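# Move an amber bottle onto the capping machine riser

## Task

Lift one amber bottle from the bench and set it upright on the pale riser on the capping machine's platform, directly beneath the capping head, while every other bottle stays standing.

## Robot and tools

Robot: two arms. left_arm carries a left hand and sits on the +y side; right_arm carries a right hand (its mirror). Each hand has four fingers (index, middle, ring, thumb) and 16 motors. Calibrated bases in the scene frame: left_arm at (+0.043, +0.298, 0) m, right_arm at (+0.016, -0.335, 0) m, each yawed very slightly. A camera stand is behind the arms, and loose objects may occasionally get a small push from outside.

Frames. Scene frame: origin at table-top height halfway between the nominal bases, +x out over the table, +z up, +y toward left_arm (not the image side). Fixed cameras and the table use the scene frame. Hand positions, quaternions, Hand targets and velocities are given in each arm's own base frame. Hand point axes (right hand): +z points along straight fingers to the tips, +x runs across the palm away from the thumb, +y comes out of the palm face (the face sits at y = -0.062 m). On the left hand +x points toward the thumb. A rigid mast behind the wrist on the palm side (x +0.05 to +0.10, z -0.16 to -0.11, up to y +0.06; x sign flipped on the left hand) can collide.

execute_actions(actions, cameras). actions is a list of actions, each lasting 0.5 s. An action is a table of at most 15 rows, one per 1/30 s step; if shorter, its final row is held. Every row is one flat list of 48 numbers, all in [-1, 1], covering both arms even if one is idle: left_arm dx, dy, dz, rx, ry, rz; then 16 left hand motor goals; left current_limit; left speed; then the same 24 for right_arm.
Arm numbers are offsets, not poses: each row is measured from that arm's Hand target at the start of the action (rows do not add up within an action), along that arm's base axes; rotation is a rotation vector applied about the Hand target position. 1.0 equals 0.6 m of travel or 180 degrees. Sending the same offset in a new action moves further. A translation longer than 1.0 is scaled back. Commanded orientation is limited to 40 degrees from the measured one each step. The hand often stops short of the target; an all-zero action re-requests it, and a persisting gap should be sent as an explicit offset. Tiny moves may not start. Gravity makes the right elbow sag, so aim a bit higher. To stop pushing on something, send a target back beyond the hand point.
Hand numbers are absolute goals, ordered: index_mcp, index_abd, index_pip, index_dip, middle_mcp, middle_abd, middle_pip, middle_dip, ring_mcp, ring_abd, ring_pip, ring_dip, thumb_cmc, thumb_axl, thumb_mcp, thumb_ipl. Each maps linearly between its hinge stops. Straight values: _mcp +0.75, _abd 0.00, _pip +0.58, _dip +0.70, thumb_cmc +0.71, thumb_axl +0.68, thumb_mcp +0.23, thumb_ipl +0.17. Moving toward -1 curls fingers toward the palm; thumb_cmc toward -1 brings the thumb in front of the palm. Zero means a goal, not 'keep': to leave a hand unchanged, repeat its hand_goal, hand_current_limit and hand_speed. current_limit maps -1..+1 to 0..550 mA (floor 11 mA); speed gives (speed+1)/2 of 8.5 rad/s. Initial values +0.4 and -0.6; last written values persist. A finger only squeezes while its goal lies past the object's surface.
cameras: list of names (cam_head_left, cam_head_right, cam_high, cam_left_wrist, cam_right_wrist), ["all"], or []. If omitted or null, images come only with an empty actions list. An unknown name voids the call. An empty actions list also reports the scene number and task.

Results: end_effector_position (m) and end_effector_quat_wxyz per arm in its base frame; Hand target (the clipped command that next offsets start from); joint positions, velocities ('within noise' means at rest), torques (include arm weight; joints 3 and 4 wrap at ±28 N m); motor temperatures; per-motor hand_goal, hand_measured, hand_current_ma and hand_state (moving, goal, blocked, overload). A few centimetres of error in reported pose is normal and does not prove contact.

zoom_image(camera, region): magnifies part of a camera's most recent full image; region is [x0, y0, x1, y1] in pixels (images are 672x504, origin top-left), each side at most 504.

read_manual(section): returns licence text only; does not move anything.

finished_scene(scene): integer scene number; ends the scene for good and moves on. The bottle must be in place and stay there with no help from the robot.

Avoid: dropping the bottle or releasing it while moving; knocking other bottles over; anything leaving the table (fails the scene); hard impacts on fixed or heavy objects; any contact or squeezing between the two hands. A hand motor at 495 mA or more for 5 s in total shuts off for 10 s. Long holds, stretched arms or unreachable targets heat motors: MOTOR HOT appears at 85 °C and at 100 °C the arm goes limp for 30 s or more. Arm stops waste time and drop new hand commands. Thinking time passes in the scene while the robot holds its last command, so plan briefly and move smoothly.

Each tool is called as a command line: name --argument value for each argument, lists and objects as JSON in quotes; but a table of rows of numbers goes row by row, as --pt "numbers of a row", without its own name.

## Session

execute_actions --actions '[]'

Scene clock: 0.00 s.
left_arm: end_effector_position=(+0.4958, +0.3172, +0.1791) hand_goal=(+0.754, +0.000, +0.576, +0.696, +0.754, +0.000, +0.576, +0.696, +0.754, +0.000, +0.576, +0.696, +0.714, +0.678, +0.226, +0.168) hand_measured=(+0.754, +0.000, +0.576, +0.696, +0.754, +0.000, +0.576, +0.696, +0.754, +0.000, +0.576, +0.696, +0.714, +0.678, +0.226, +0.168) hand_current_ma=(+0, +0, +0, +0, +0, +0, +0, +0, +0, +0, +0, +0, +0, +0, +0, +0) hand_state=(goal, goal, goal, goal, goal, goal, goal, goal, goal, goal, goal, goal, goal, goal, goal, goal) hand_current_limit=0.40 hand_speed=-0.60 end_effector_quat_wxyz=(+0.204, -0.434, +0.858, -0.187) | right_arm: end_effector_position=(+0.1408, +0.3965, +0.2840) hand_goal=(+0.754, +0.000, +0.576, +0.696, +0.754, +0.000, +0.576, +0.696, +0.754, +0.000, +0.576, +0.696, +0.714, +0.678, +0.226, +0.168) hand_measured=(+0.754, +0.000, +0.576, +0.696, +0.754, +0.000, +0.576, +0.696, +0.754, +0.000, +0.576, +0.696, +0.714, +0.678, +0.226, +0.168) hand_current_ma=(+0, +0, +0, +0, +0, +0, +0, +0, +0, +0, +0, +0, +0, +0, +0, +0) hand_state=(goal, goal, goal, goal, goal, goal, goal, goal, goal, goal, goal, goal, goal, goal, goal, goal) hand_current_limit=0.40 hand_speed=-0.60 end_effector_quat_wxyz=(+0.483, -0.158, +0.780, +0.365)
Joint positions: left_arm=[0.583 1.769 1.645 -1.057 0.413 -2.006] | right_arm=[1.259 0.795 0.386 0.117 0.396 -1.008]
Joint velocities: within noise
Joint torques (N m): no reading
Motor temperatures (°C): left_arm=[27 32 25 31 27 27] | right_arm=[36 31 26 30 27 29]
Heat: left arm: hottest shoulder 32 °C; right arm: hottest waist 36 °C.
Hand target: left_arm +0.5019, +0.3214, +0.1830; +0.210, -0.432, +0.857, -0.186 | right_arm +0.1422, +0.4007, +0.3059; +0.491, -0.151, +0.769, +0.379

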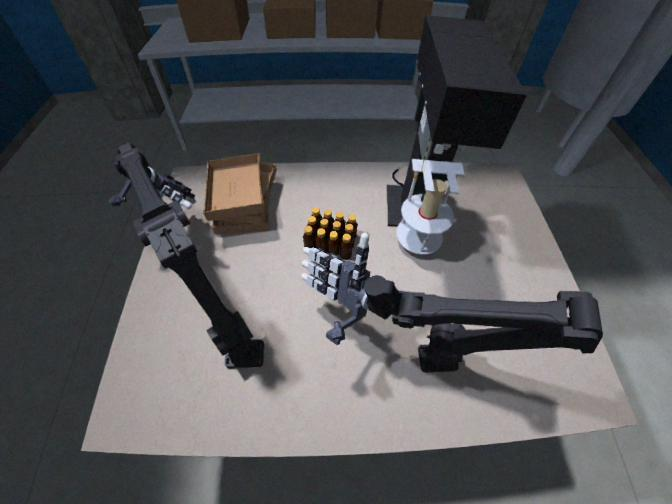

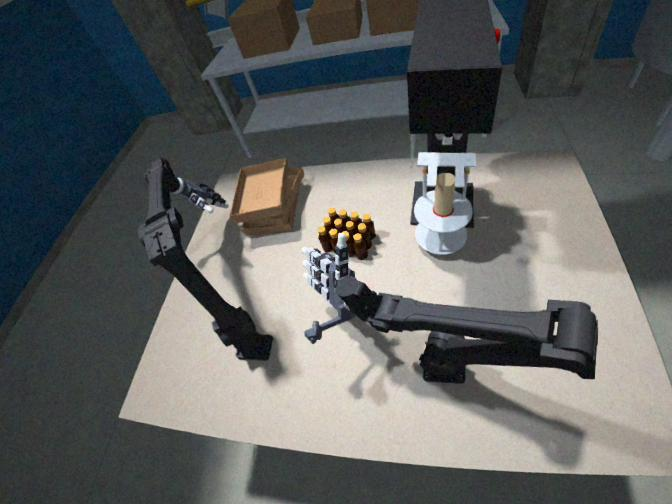

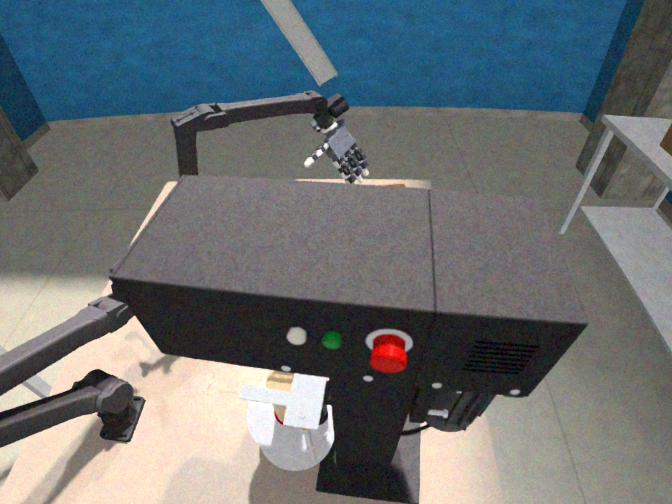

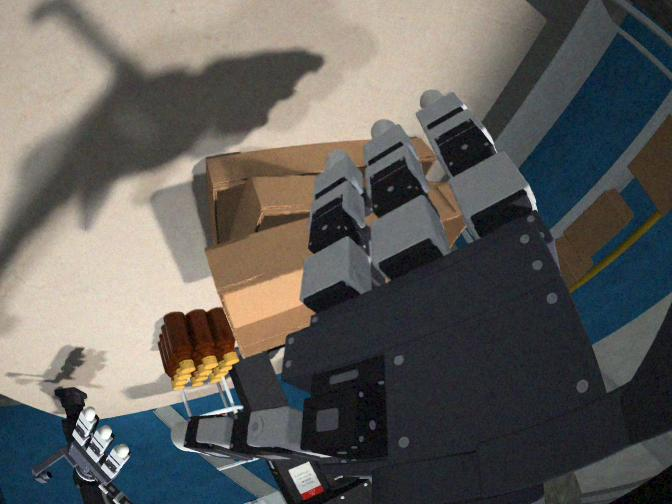

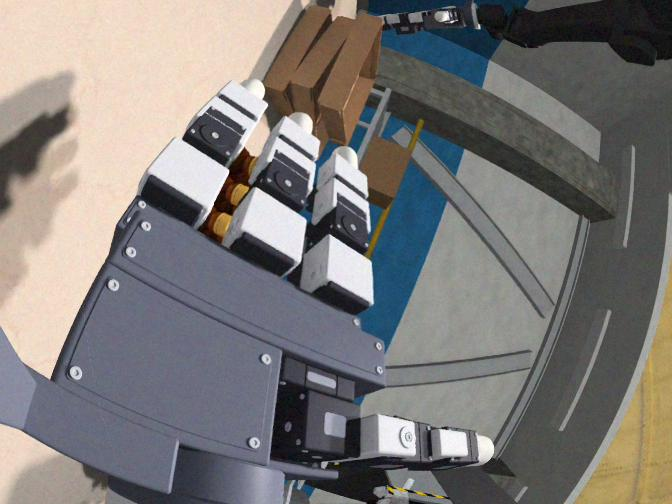

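zoom_image --camera "cam_head_left" --region '[280, 130, 500, 295]'

zoom_image --camera "cam_head_right" --region '[290, 110, 510, 275]'

zoom_image --camera "cam_high" --region '[200, 340, 420, 504]'

Scaled by 2.291 from the camera's 672x504 image, which has a finer 960x720 frame.

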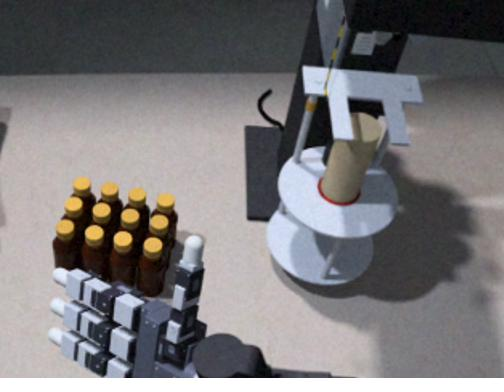

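Scaled by 2.291 from the camera's 672x504 image, which has a finer 960x720 frame.

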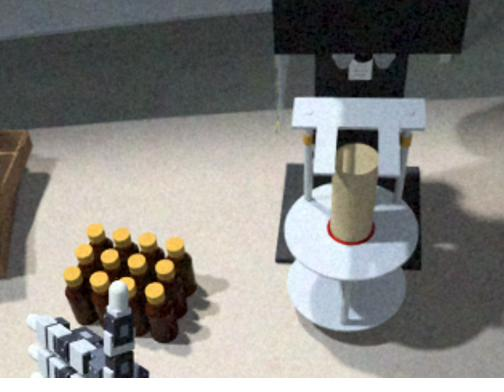

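Scaled by 2.291 from the camera's 672x504 image, which has a finer 960x720 frame.

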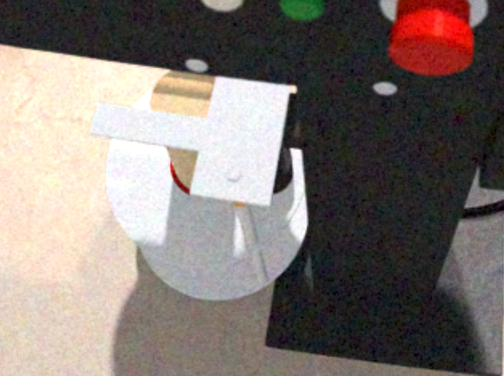

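zoom_image --camera "cam_head_left" --region '[380, 60, 500, 150]'

zoom_image --camera "cam_head_left" --region '[380, 140, 500, 260]'

zoom_image --camera "cam_head_right" --region '[390, 60, 510, 150]'

zoom_image --camera "cam_head_right" --region '[390, 140, 510, 260]'

zoom_image --camera "cam_head_left" --region '[290, 195, 390, 270]'

zoom_image --camera "cam_head_right" --region '[305, 200, 405, 275]'

Scaled by 4.200 from the camera's 672x504 image, which has a finer 960x720 frame.

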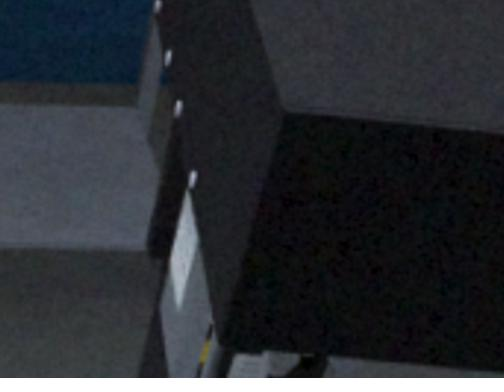

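Scaled by 4.200 from the camera's 672x504 image, which has a finer 960x720 frame.

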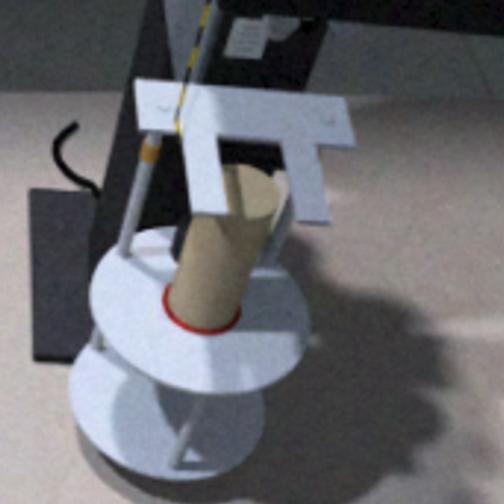

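Scaled by 4.200 from the camera's 672x504 image, which has a finer 960x720 frame.

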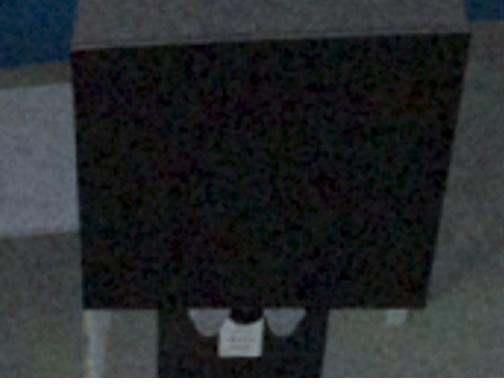

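Scaled by 4.200 from the camera's 672x504 image, which has a finer 960x720 frame.

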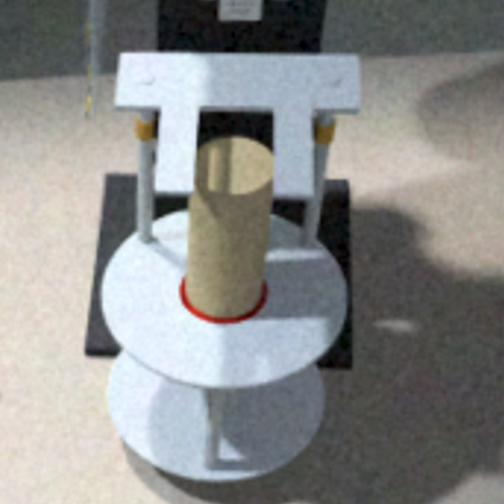

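Scaled by 5.040 from the camera's 672x504 image, which has a finer 960x720 frame.

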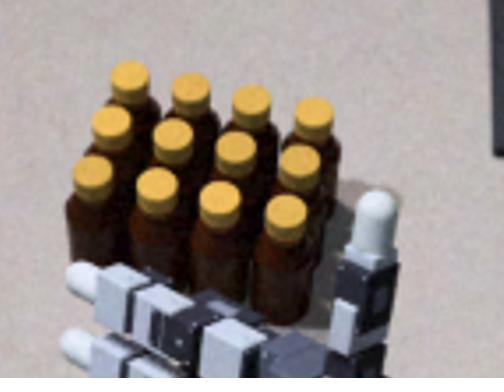

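Scaled by 5.040 from the camera's 672x504 image, which has a finer 960x720 frame.

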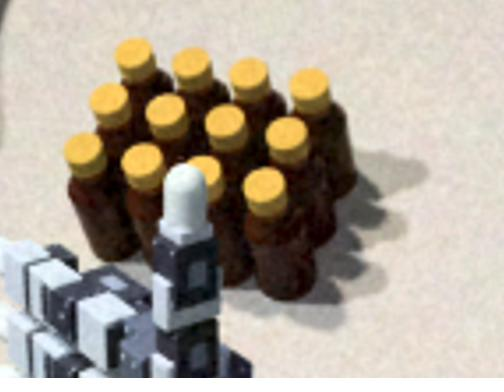

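execute_actions --actions '[[[0,0,0,0,0,0,0.754,0,0.576,0.696,0.754,0,0.576,0.696,0.754,0,0.576,0.696,0.714,0.678,0.226,0.168,0.4,-0.6,0,0,0.1,-0.0548,0.0422,0.0061,0.754,0.117,0.576,0.696,0.754,-0.117,0.576,0.696,-0.479,0,-0.737,0.696,0.714,0.678,0.226,0.168,0.4,-0.6]],[[0,0,0,0,0,0,0.754,0,0.576,0.696,0.754,0,0.576,0.696,0.754,0,0.576,0.696,0.714,0.678,0.226,0.168,0.4,-0.6,0.0839,-0.0179,0.02,-0.0548,0.0422,0.0061,0.754,0.117,0.576,0.696,0.754,-0.117,0.576,0.696,-0.479,0,-0.737,0.696,0.714,0.678,0.226,0.168,0.4,-0.6]],[[0,0,0,0,0,0,0.754,0,0.576,0.696,0.754,0,0.576,0.696,0.754,0,0.576,0.696,0.714,0.678,0.226,0.168,0.4,-0.6,0.0839,-0.0179,0,-0.0548,0.0422,0.0061,0.754,0.117,0.576,0.696,0.754,-0.117,0.576,0.696,-0.479,0,-0.737,0.696,0.714,0.678,0.226,0.168,0.4,-0.6]],[[0,0,0,0,0,0,0.754,0,0.576,0.696,0.754,0,0.576,0.696,0.754,0,0.576,0.696,0.714,0.678,0.226,0.168,0.4,-0.6,0.0839,-0.0179,0,-0.0548,0.0422,0.0061,0.754,0.117,0.576,0.696,0.754,-0.117,0.576,0.696,-0.479,0,-0.737,0.696,0.714,0.678,0.226,0.168,0.4,-0.6]],[[0,0,0,0,0,0,0.754,0,0.576,0.696,0.754,0,0.576,0.696,0.754,0,0.576,0.696,0.714,0.678,0.226,0.168,0.4,-0.6,0.0839,-0.0179,0,-0.0548,0.0422,0.0061,0.754,0.117,0.576,0.696,0.754,-0.117,0.576,0.696,-0.479,0,-0.737,0.696,0.714,0.678,0.226,0.168,0.4,-0.6]]]' --cameras '["all"]'

Scene clock: 546.17 s.
left_arm: end_effector_position=(+0.4958, +0.3172, +0.1791) hand_goal=(+0.754, +0.000, +0.576, +0.696, +0.754, +0.000, +0.576, +0.696, +0.754, +0.000, +0.576, +0.696, +0.714, +0.678, +0.226, +0.168) hand_measured=(+0.752, +0.000, +0.576, +0.696, +0.750, +0.000, +0.576, +0.696, +0.750, +0.000, +0.576, +0.696, +0.712, +0.678, +0.224, +0.168) hand_current_ma=(+0, +0, +0, +0, +0, +0, +0, +0, +0, +0, +0, +0, +0, +0, +0, +0) hand_state=(goal, goal, goal, goal, goal, goal, goal, goal, goal, goal, goal, goal, goal, goal, goal, goal) hand_current_limit=0.40 hand_speed=-0.60 end_effector_quat_wxyz=(+0.204, -0.434, +0.858, -0.187) | right_arm: end_effector_position=(+0.3402, +0.3522, +0.3548) hand_goal=(+0.754, +0.118, +0.576, +0.696, +0.754, -0.116, +0.576, +0.696, -0.478, +0.000, -0.736, +0.696, +0.714, +0.678, +0.226, +0.168) hand_measured=(+0.756, +0.114, +0.576, +0.696, +0.756, -0.118, +0.576, +0.696, -0.466, -0.002, -0.734, +0.696, +0.716, +0.678, +0.224, +0.168) hand_current_ma=(+0, -1, +0, +0, +0, +0, +0, +0, +6, +0, +0, +0, +0, +0, -1, +0) hand_state=(goal, goal, goal, goal, goal, goal, goal, goal, goal, goal, goal, goal, goal, goal, goal, goal) hand_current_limit=0.40 hand_speed=-0.60 end_effector_quat_wxyz=(+0.080, -0.237, +0.965, +0.074)
Joint positions: left_arm=[0.583 1.769 1.645 -1.057 0.413 -2.006] | right_arm=[0.609 1.396 1.576 -1.547 -0.079 -1.435]
Joint torques (N m): left_arm=[1.85 -19.31 12.03 1.2 0.56 -0.06] | right_arm=[1.14 -11.16 12.96 0.39 -0.18 -0.17]
Motor temperatures (°C): left_arm=[26 38 43 27 24 25] | right_arm=[33 30 42 26 24 27]
Heat: left arm: hottest elbow 43 °C; right arm: hottest elbow 42 °C.
Hand target: left_arm +0.5019, +0.3214, +0.1830; +0.210, -0.432, +0.857, -0.186 | right_arm +0.3436, +0.3577, +0.3777; +0.099, -0.245, +0.961, +0.079
Off the commanded pose: left_arm 0.008 m, 1 deg | right_arm 0.024 m, 2 deg.
camera_calibration:
cam_right_wrist: T_world_to_cam=[[0.354144, 0.919381, 0.171231, -0.468959], [0.579901, -0.359534, 0.731061, -0.372519], [0.733687, -0.159604, -0.660477, 0.164819], [0, 0, 0, 1]] pos_world=[0.261177, 0.323525, 0.461494]

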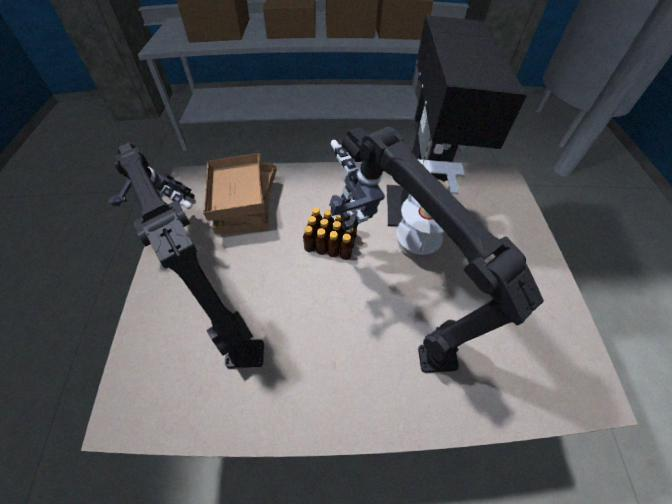

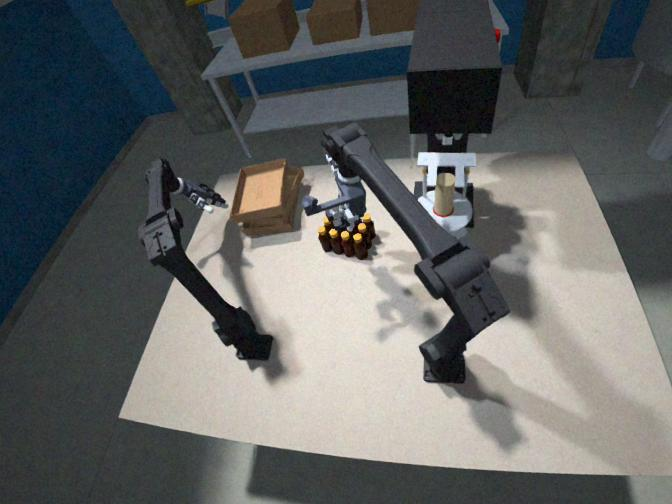

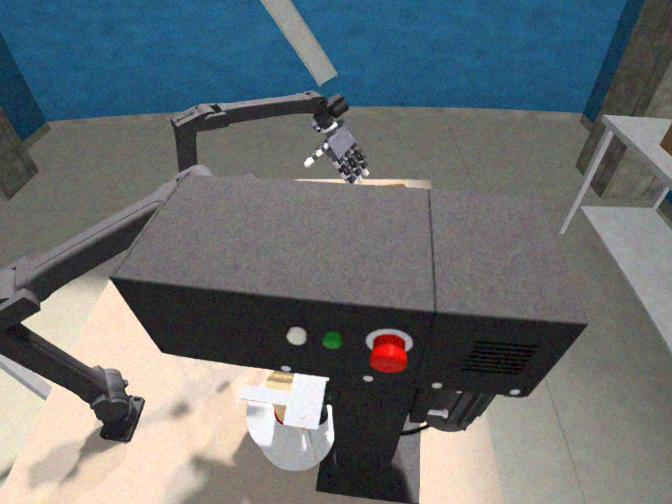

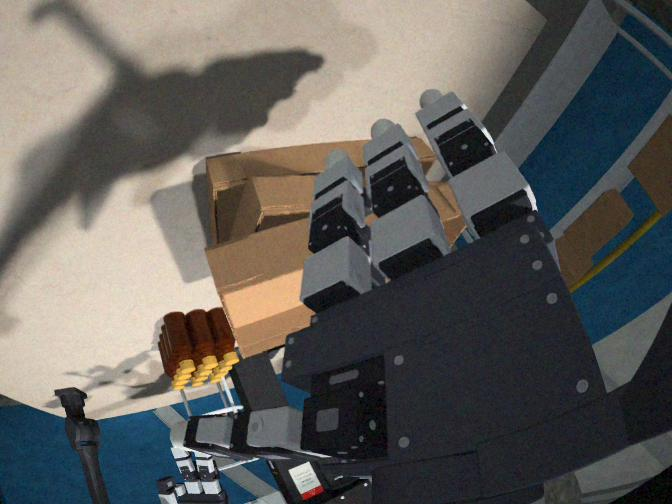

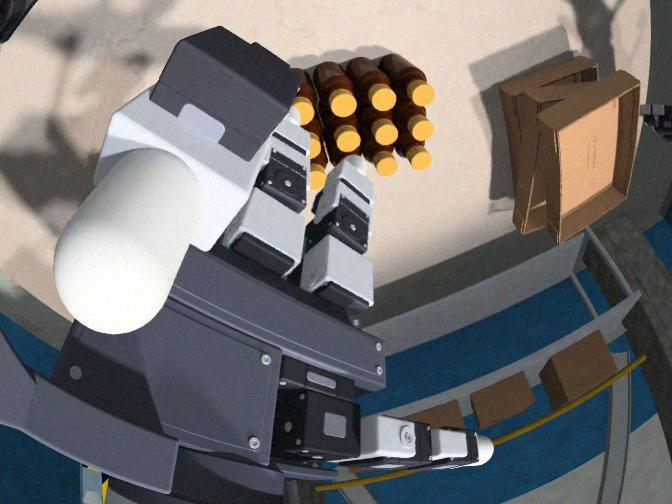

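execute_actions --actions '[[[0,0,0,0,0,0,0.754,0,0.576,0.696,0.754,0,0.576,0.696,0.754,0,0.576,0.696,0.714,0.678,0.226,0.168,0.4,-0.6,0.0445,-0.0048,-0.0481,-0.0327,0.0238,0.0055,0.754,0.117,0.576,0.696,0.754,-0.117,0.576,0.696,-0.479,0,-0.737,0.696,0.714,0.678,0.226,0.168,0.4,-0.6]],[[0,0,0,0,0,0,0.754,0,0.576,0.696,0.754,0,0.576,0.696,0.754,0,0.576,0.696,0.714,0.678,0.226,0.168,0.4,-0.6,0.0445,-0.0048,-0.0481,-0.0327,0.0238,0.0055,0.754,0.117,0.576,0.696,0.754,-0.117,0.576,0.696,-0.479,0,-0.737,0.696,0.714,0.678,0.226,0.168,0.4,-0.6]]]' --cameras '["cam_head_left", "cam_head_right", "cam_right_wrist"]'

zoom_image --camera "cam_right_wrist" --region '[220, 0, 500, 210]'

zoom_image --camera "cam_head_right" --region '[280, 140, 440, 280]'

zoom_image --camera "cam_head_left" --region '[280, 140, 440, 280]'

Scene clock: 578.27 s.
left_arm: end_effector_position=(+0.4958, +0.3172, +0.1791) hand_goal=(+0.754, +0.000, +0.576, +0.696, +0.754, +0.000, +0.576, +0.696, +0.754, +0.000, +0.576, +0.696, +0.714, +0.678, +0.226, +0.168) hand_measured=(+0.752, +0.000, +0.576, +0.696, +0.750, +0.000, +0.576, +0.696, +0.750, +0.000, +0.576, +0.696, +0.712, +0.678, +0.224, +0.168) hand_current_ma=(+0, +0, +0, +0, +0, +0, +0, +0, +0, +0, +0, +0, +0, +0, +0, +0) hand_state=(goal, goal, goal, goal, goal, goal, goal, goal, goal, goal, goal, goal, goal, goal, goal, goal) hand_current_limit=0.40 hand_speed=-0.60 end_effector_quat_wxyz=(+0.204, -0.434, +0.858, -0.187) | right_arm: end_effector_position=(+0.3896, +0.3498, +0.2975) hand_goal=(+0.754, +0.118, +0.576, +0.696, +0.754, -0.116, +0.576, +0.696, -0.478, +0.000, -0.736, +0.696, +0.714, +0.678, +0.226, +0.168) hand_measured=(+0.754, +0.114, +0.576, +0.696, +0.754, -0.118, +0.576, +0.696, -0.466, -0.002, -0.734, +0.696, +0.716, +0.678, +0.224, +0.168) hand_current_ma=(+0, -1, +0, +0, +0, +0, +0, +0, +6, +0, +0, +0, +0, +0, -1, +0) hand_state=(goal, goal, goal, goal, goal, goal, goal, goal, goal, goal, goal, goal, goal, goal, goal, goal) hand_current_limit=0.40 hand_speed=-0.60 end_effector_quat_wxyz=(-0.008, -0.260, +0.966, +0.001)
Joint positions: left_arm=[0.583 1.769 1.645 -1.057 0.413 -2.006] | right_arm=[0.569 1.636 1.743 -1.692 -0.008 -1.528]
Joint torques (N m): left_arm=[1.85 -19.25 12.03 1.2 0.56 -0.06] | right_arm=[0.5 -14.56 12.44 -0.01 -0.11 -0.18]
Heat: left arm: hottest elbow 43 °C; right arm: hottest elbow 42 °C.
Hand target: left_arm +0.5019, +0.3214, +0.1830; +0.210, -0.432, +0.857, -0.186 | right_arm +0.3969, +0.3520, +0.3200; +0.000, -0.264, +0.965, +0.000
Off the commanded pose: left_arm 0.008 m, 1 deg | right_arm 0.024 m, 1 deg.
joint sent to its limit (right arm) — joint 4 (wrist pitch), lower limit. The joint targets still meet the commanded pose.
camera_calibration:
cam_right_wrist: T_world_to_cam=[[0.320269, 0.946136, -0.0474797, -0.405512], [0.688334, -0.197982, 0.697854, -0.448976], [0.650865, -0.256183, -0.714665, 0.172493], [0, 0, 0, 1]] pos_world=[0.326649, 0.33897, 0.417341]
Images, in order (width x height): cam_head_left 672x504, cam_head_right 672x504, cam_right_wrist 672x504.

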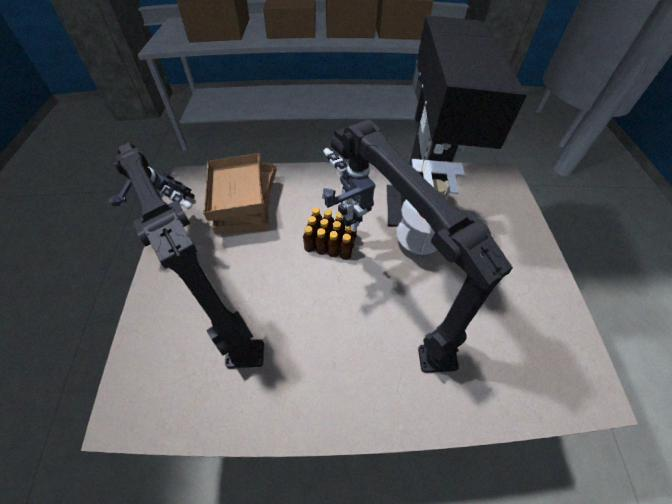

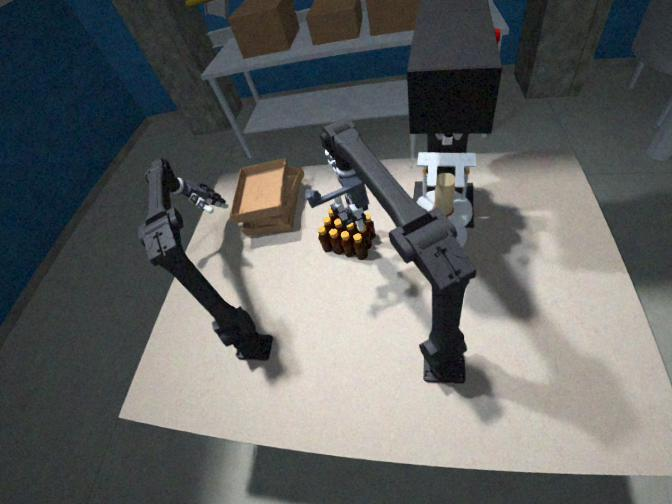

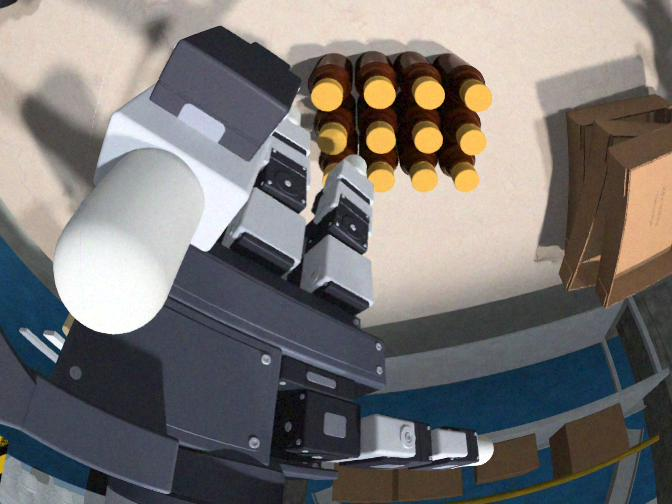

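Scaled by 1.800 from the camera's 672x504 image, which has a finer 960x720 frame.

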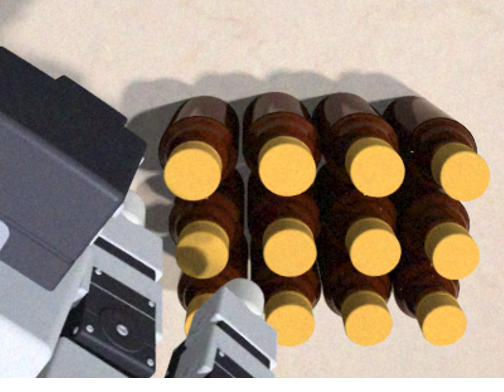

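Scaled by 3.150 from the camera's 672x504 image, which has a finer 960x720 frame.

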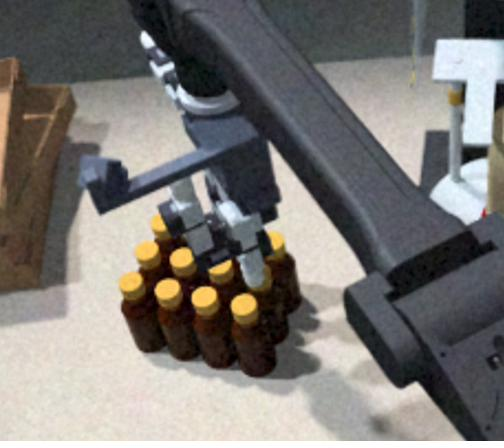

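Scaled by 3.150 from the camera's 672x504 image, which has a finer 960x720 frame.

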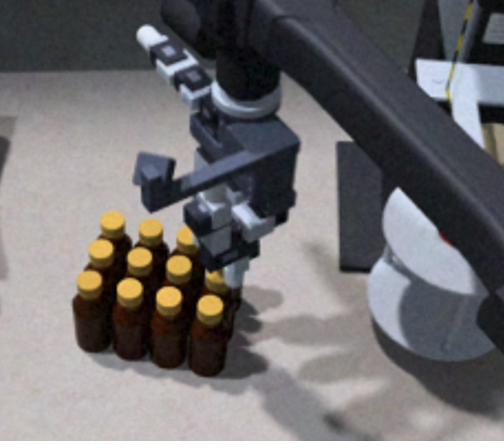

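zoom_image --camera "cam_head_right" --region '[320, 185, 380, 265]'

zoom_image --camera "cam_head_left" --region '[310, 185, 390, 265]'

Scaled by 6.300 from the camera's 672x504 image, which has a finer 960x720 frame.

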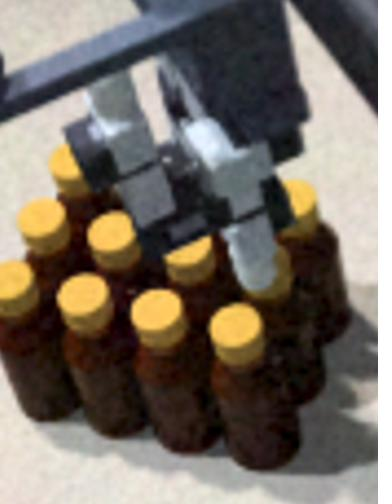

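Scaled by 6.300 from the camera's 672x504 image, which has a finer 960x720 frame.

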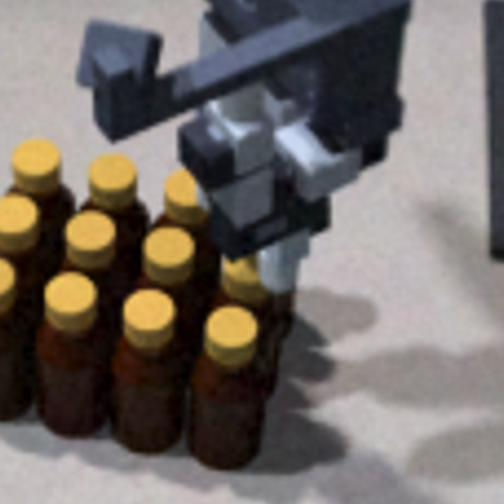

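execute_actions --actions '[[[0,0,0,0,0,0,0.754,0,0.576,0.696,0.754,0,0.576,0.696,0.754,0,0.576,0.696,0.714,0.678,0.226,0.168,0.4,-0.6,0.002,0.005,-0.055,0,0,0,0.754,0.117,0.576,0.696,0.754,-0.117,0.576,0.696,-0.479,0,-0.737,0.696,0.714,0.678,0.226,0.168,0.4,-0.6]],[[0,0,0,0,0,0,0.754,0,0.576,0.696,0.754,0,0.576,0.696,0.754,0,0.576,0.696,0.714,0.678,0.226,0.168,0.4,-0.6,0,0,-0.055,0,0,0,0.754,0.117,0.576,0.696,0.754,-0.117,0.576,0.696,-0.479,0,-0.737,0.696,0.714,0.678,0.226,0.168,0.4,-0.6]]]' --cameras '["cam_head_left", "cam_head_right", "cam_right_wrist"]'

zoom_image --camera "cam_head_right" --region '[320, 185, 380, 265]'

zoom_image --camera "cam_head_left" --region '[310, 185, 390, 265]'

zoom_image --camera "cam_right_wrist" --region '[220, 0, 500, 210]'

Scene clock: 646.33 s.
left_arm: end_effector_position=(+0.4958, +0.3172, +0.1791) hand_goal=(+0.754, +0.000, +0.576, +0.696, +0.754, +0.000, +0.576, +0.696, +0.754, +0.000, +0.576, +0.696, +0.714, +0.678, +0.226, +0.168) hand_measured=(+0.752, +0.000, +0.576, +0.696, +0.750, +0.000, +0.576, +0.696, +0.750, +0.000, +0.576, +0.696, +0.712, +0.678, +0.224, +0.168) hand_current_ma=(+0, +0, +0, +0, +0, +0, +0, +0, +0, +0, +0, +0, +0, +0, +0, +0) hand_state=(goal, goal, goal, goal, goal, goal, goal, goal, goal, goal, goal, goal, goal, goal, goal, goal) hand_current_limit=0.40 hand_speed=-0.60 end_effector_quat_wxyz=(+0.204, -0.434, +0.858, -0.187) | right_arm: end_effector_position=(+0.3959, +0.3525, +0.2519) hand_goal=(+0.754, +0.118, +0.576, +0.696, +0.754, -0.116, +0.576, +0.696, -0.478, +0.000, -0.736, +0.696, +0.714, +0.678, +0.226, +0.168) hand_measured=(+0.754, +0.116, +0.576, +0.696, +0.754, -0.118, +0.576, +0.696, -0.466, -0.002, -0.734, +0.696, +0.716, +0.678, +0.224, +0.168) hand_current_ma=(+0, +0, +0, +0, +0, +0, +0, +0, +6, +0, +0, +0, +0, +0, -1, +0) hand_state=(goal, goal, goal, goal, goal, goal, goal, goal, goal, goal, goal, goal, goal, goal, goal, goal) hand_current_limit=0.40 hand_speed=-0.60 end_effector_quat_wxyz=(-0.009, -0.260, +0.966, -0.002)
Joint positions: left_arm=[0.583 1.769 1.645 -1.057 0.413 -2.006] | right_arm=[0.569 1.65 1.643 -1.581 -0.002 -1.528]
Joint torques (N m): left_arm=[1.79 -19.37 12.03 1.2 0.56 -0.06] | right_arm=[0.97 -14.68 8.55 0.73 -0.15 -0.15]
Heat: left arm: hottest elbow 44 °C; right arm: hottest elbow 44 °C.
Hand target: left_arm +0.5019, +0.3214, +0.1830; +0.210, -0.432, +0.857, -0.186 | right_arm +0.3982, +0.3551, +0.2542; +0.000, -0.264, +0.964, +0.000
Off the commanded pose: left_arm 0.008 m, 1 deg | right_arm 0.004 m, 1 deg.
camera_calibration:
cam_right_wrist: T_world_to_cam=[[0.319471, 0.946071, -0.0537394, -0.410351], [0.688054, -0.192602, 0.699633, -0.423215], [0.651552, -0.260488, -0.712478, 0.137273], [0, 0, 0, 1]] pos_world=[0.33285, 0.342467, 0.371847]
Images, in order (width x height): cam_head_left 672x504, cam_head_right 672x504, cam_right_wrist 672x504.

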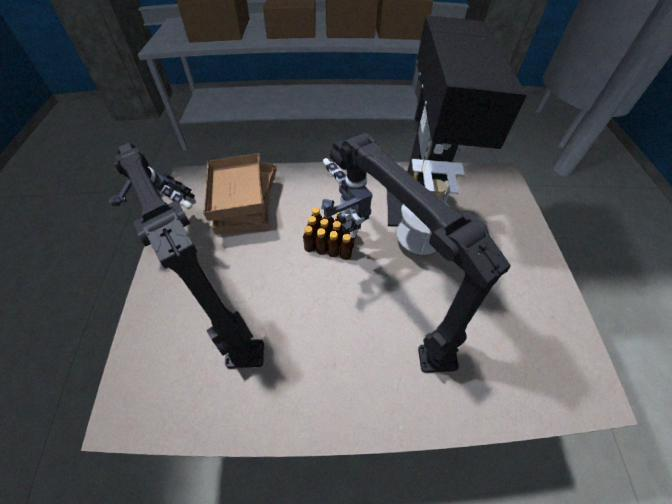

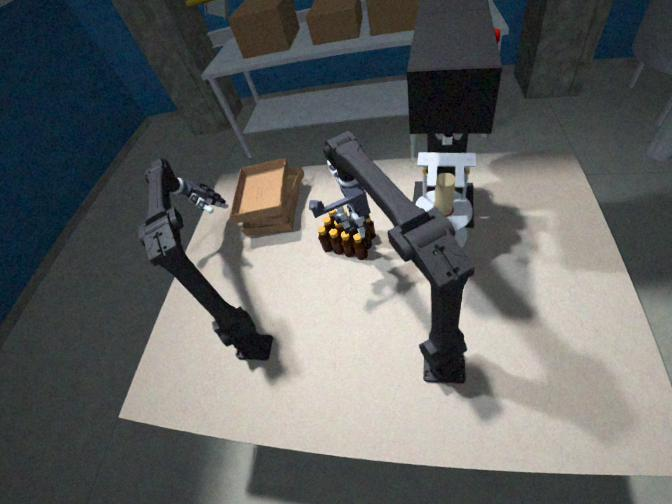

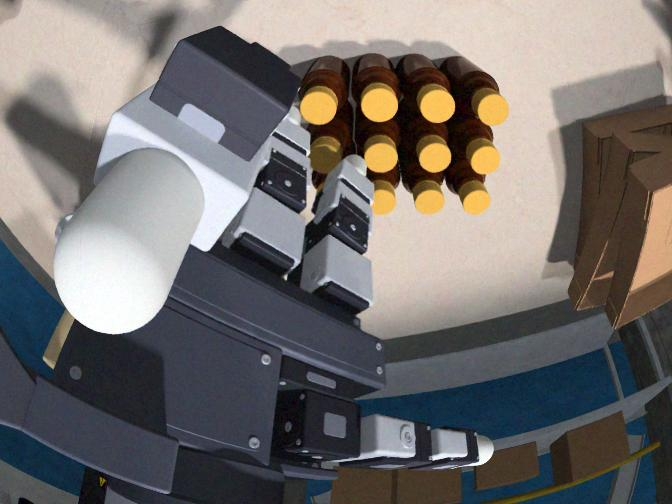

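Scaled by 6.300 from the camera's 672x504 image, which has a finer 960x720 frame.

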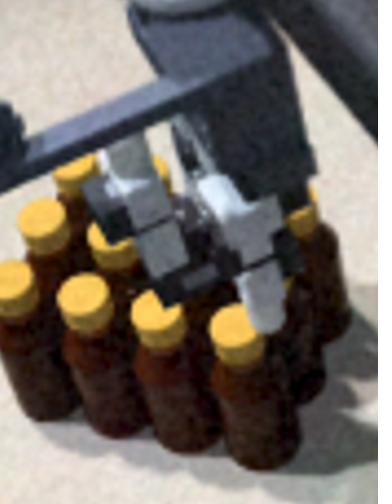

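Scaled by 6.300 from the camera's 672x504 image, which has a finer 960x720 frame.

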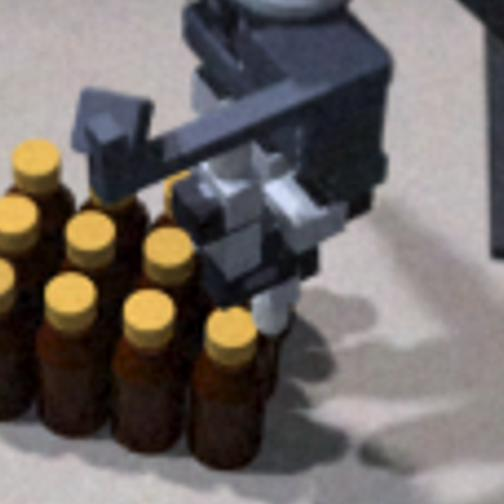

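Scaled by 1.800 from the camera's 672x504 image, which has a finer 960x720 frame.

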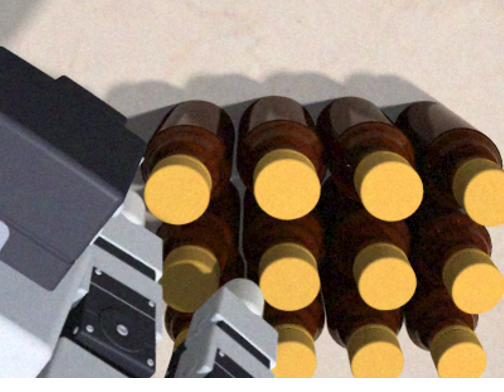

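execute_actions --actions '[[[0,0,0,0,0,0,0.754,0,0.576,0.696,0.754,0,0.576,0.696,0.754,0,0.576,0.696,0.714,0.678,0.226,0.168,0.4,-0.6,-0.017,0.005,0,0,0,0,0.754,0.117,0.576,0.696,0.754,-0.117,0.576,0.696,-0.479,0,-0.737,0.696,0.714,0.678,0.226,0.168,0.4,-0.6]],[[0,0,0,0,0,0,0.754,0,0.576,0.696,0.754,0,0.576,0.696,0.754,0,0.576,0.696,0.714,0.678,0.226,0.168,0.4,-0.6,0,0,-0.045,0,0,0,0.754,0.117,0.576,0.696,0.754,-0.117,0.576,0.696,-0.479,0,-0.737,0.696,0.714,0.678,0.226,0.168,0.4,-0.6]]]' --cameras '["cam_head_left", "cam_head_right", "cam_right_wrist"]'

zoom_image --camera "cam_head_right" --region '[320, 185, 380, 265]'

zoom_image --camera "cam_head_left" --region '[310, 185, 390, 265]'

zoom_image --camera "cam_right_wrist" --region '[220, 0, 500, 210]'

Scene clock: 683.90 s.
left_arm: end_effector_position=(+0.4958, +0.3172, +0.1791) hand_goal=(+0.754, +0.000, +0.576, +0.696, +0.754, +0.000, +0.576, +0.696, +0.754, +0.000, +0.576, +0.696, +0.714, +0.678, +0.226, +0.168) hand_measured=(+0.752, +0.000, +0.576, +0.696, +0.750, +0.000, +0.576, +0.696, +0.750, +0.000, +0.576, +0.696, +0.712, +0.678, +0.224, +0.168) hand_current_ma=(+0, +0, +0, +0, +0, +0, +0, +0, +0, +0, +0, +0, +0, +0, +0, +0) hand_state=(goal, goal, goal, goal, goal, goal, goal, goal, goal, goal, goal, goal, goal, goal, goal, goal) hand_current_limit=0.40 hand_speed=-0.60 end_effector_quat_wxyz=(+0.204, -0.434, +0.858, -0.187) | right_arm: end_effector_position=(+0.3871, +0.3530, +0.2202) hand_goal=(+0.754, +0.118, +0.576, +0.696, +0.754, -0.116, +0.576, +0.696, -0.478, +0.000, -0.736, +0.696, +0.714, +0.678, +0.226, +0.168) hand_measured=(+0.752, +0.116, +0.576, +0.696, +0.756, -0.120, +0.576, +0.696, -0.466, -0.002, -0.734, +0.696, +0.716, +0.678, +0.224, +0.168) hand_current_ma=(-1, +0, +0, +0, +0, -1, +0, +0, +6, +0, +0, +0, +0, +0, -1, +0) hand_state=(goal, goal, goal, goal, goal, goal, goal, goal, goal, goal, goal, goal, goal, goal, goal, goal) hand_current_limit=0.40 hand_speed=-0.60 end_effector_quat_wxyz=(-0.015, -0.265, +0.964, -0.005)
Joint positions: left_arm=[0.583 1.769 1.645 -1.057 0.413 -2.006] | right_arm=[0.579 1.646 1.556 -1.511 0 -1.528]
Joint torques (N m): left_arm=[1.85 -19.25 12.01 1.2 0.56 -0.06] | right_arm=[1.38 -15.21 8.08 0.91 -0.21 0.01]
Heat: left arm: hottest elbow 44 °C; right arm: hottest elbow 40 °C.
Hand target: left_arm +0.5019, +0.3214, +0.1830; +0.210, -0.432, +0.857, -0.186 | right_arm +0.3880, +0.3580, +0.2270; +0.000, -0.264, +0.964, +0.000
Off the commanded pose: left_arm 0.008 m, 1 deg | right_arm 0.009 m, 2 deg.
camera_calibration:
cam_right_wrist: T_world_to_cam=[[0.309028, 0.948843, -0.0647945, -0.4042], [0.697338, -0.179735, 0.693841, -0.401746], [0.6467, -0.2596, -0.717207, 0.123099], [0, 0, 0, 1]] pos_world=[0.325454, 0.343271, 0.340846]
Images, in order (width x height): cam_head_left 672x504, cam_head_right 672x504, cam_right_wrist 672x504.

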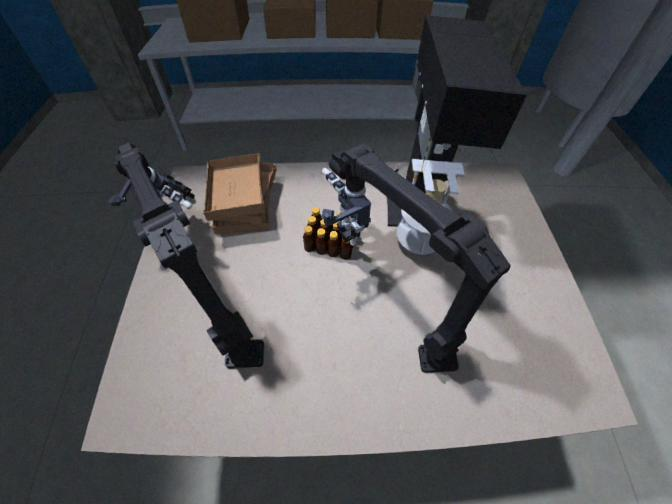

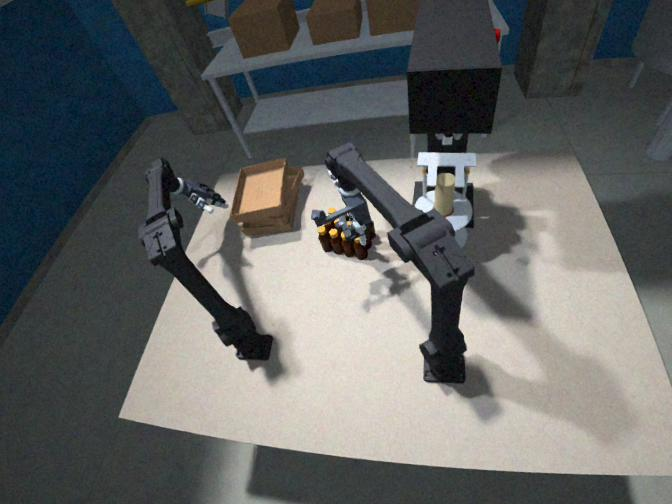

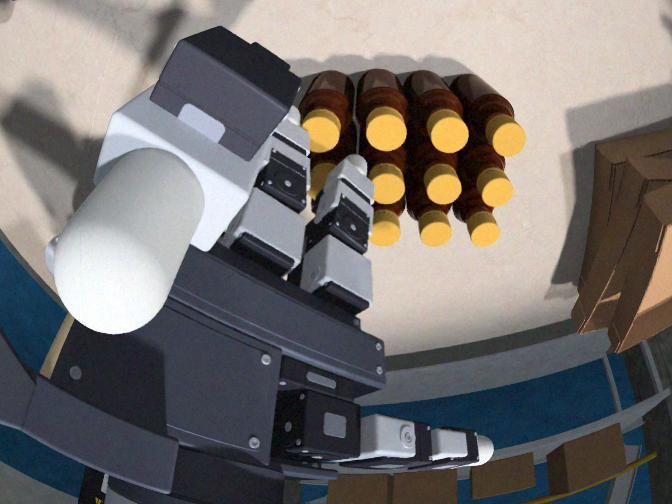

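Scaled by 6.300 from the camera's 672x504 image, which has a finer 960x720 frame.

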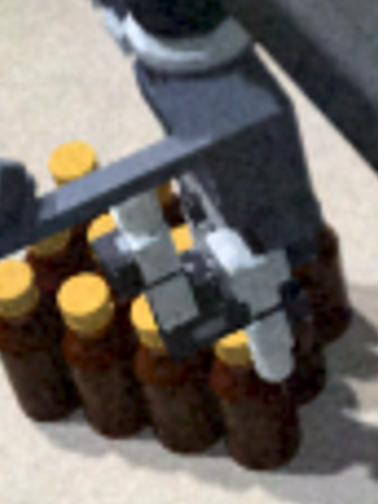

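Scaled by 6.300 from the camera's 672x504 image, which has a finer 960x720 frame.

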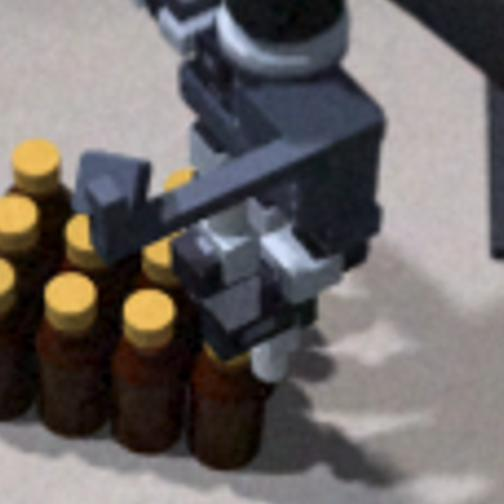

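Scaled by 1.800 from the camera's 672x504 image, which has a finer 960x720 frame.

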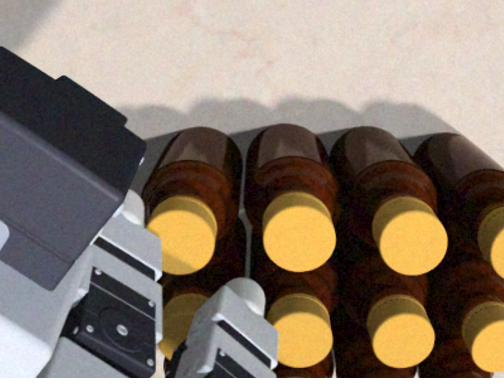

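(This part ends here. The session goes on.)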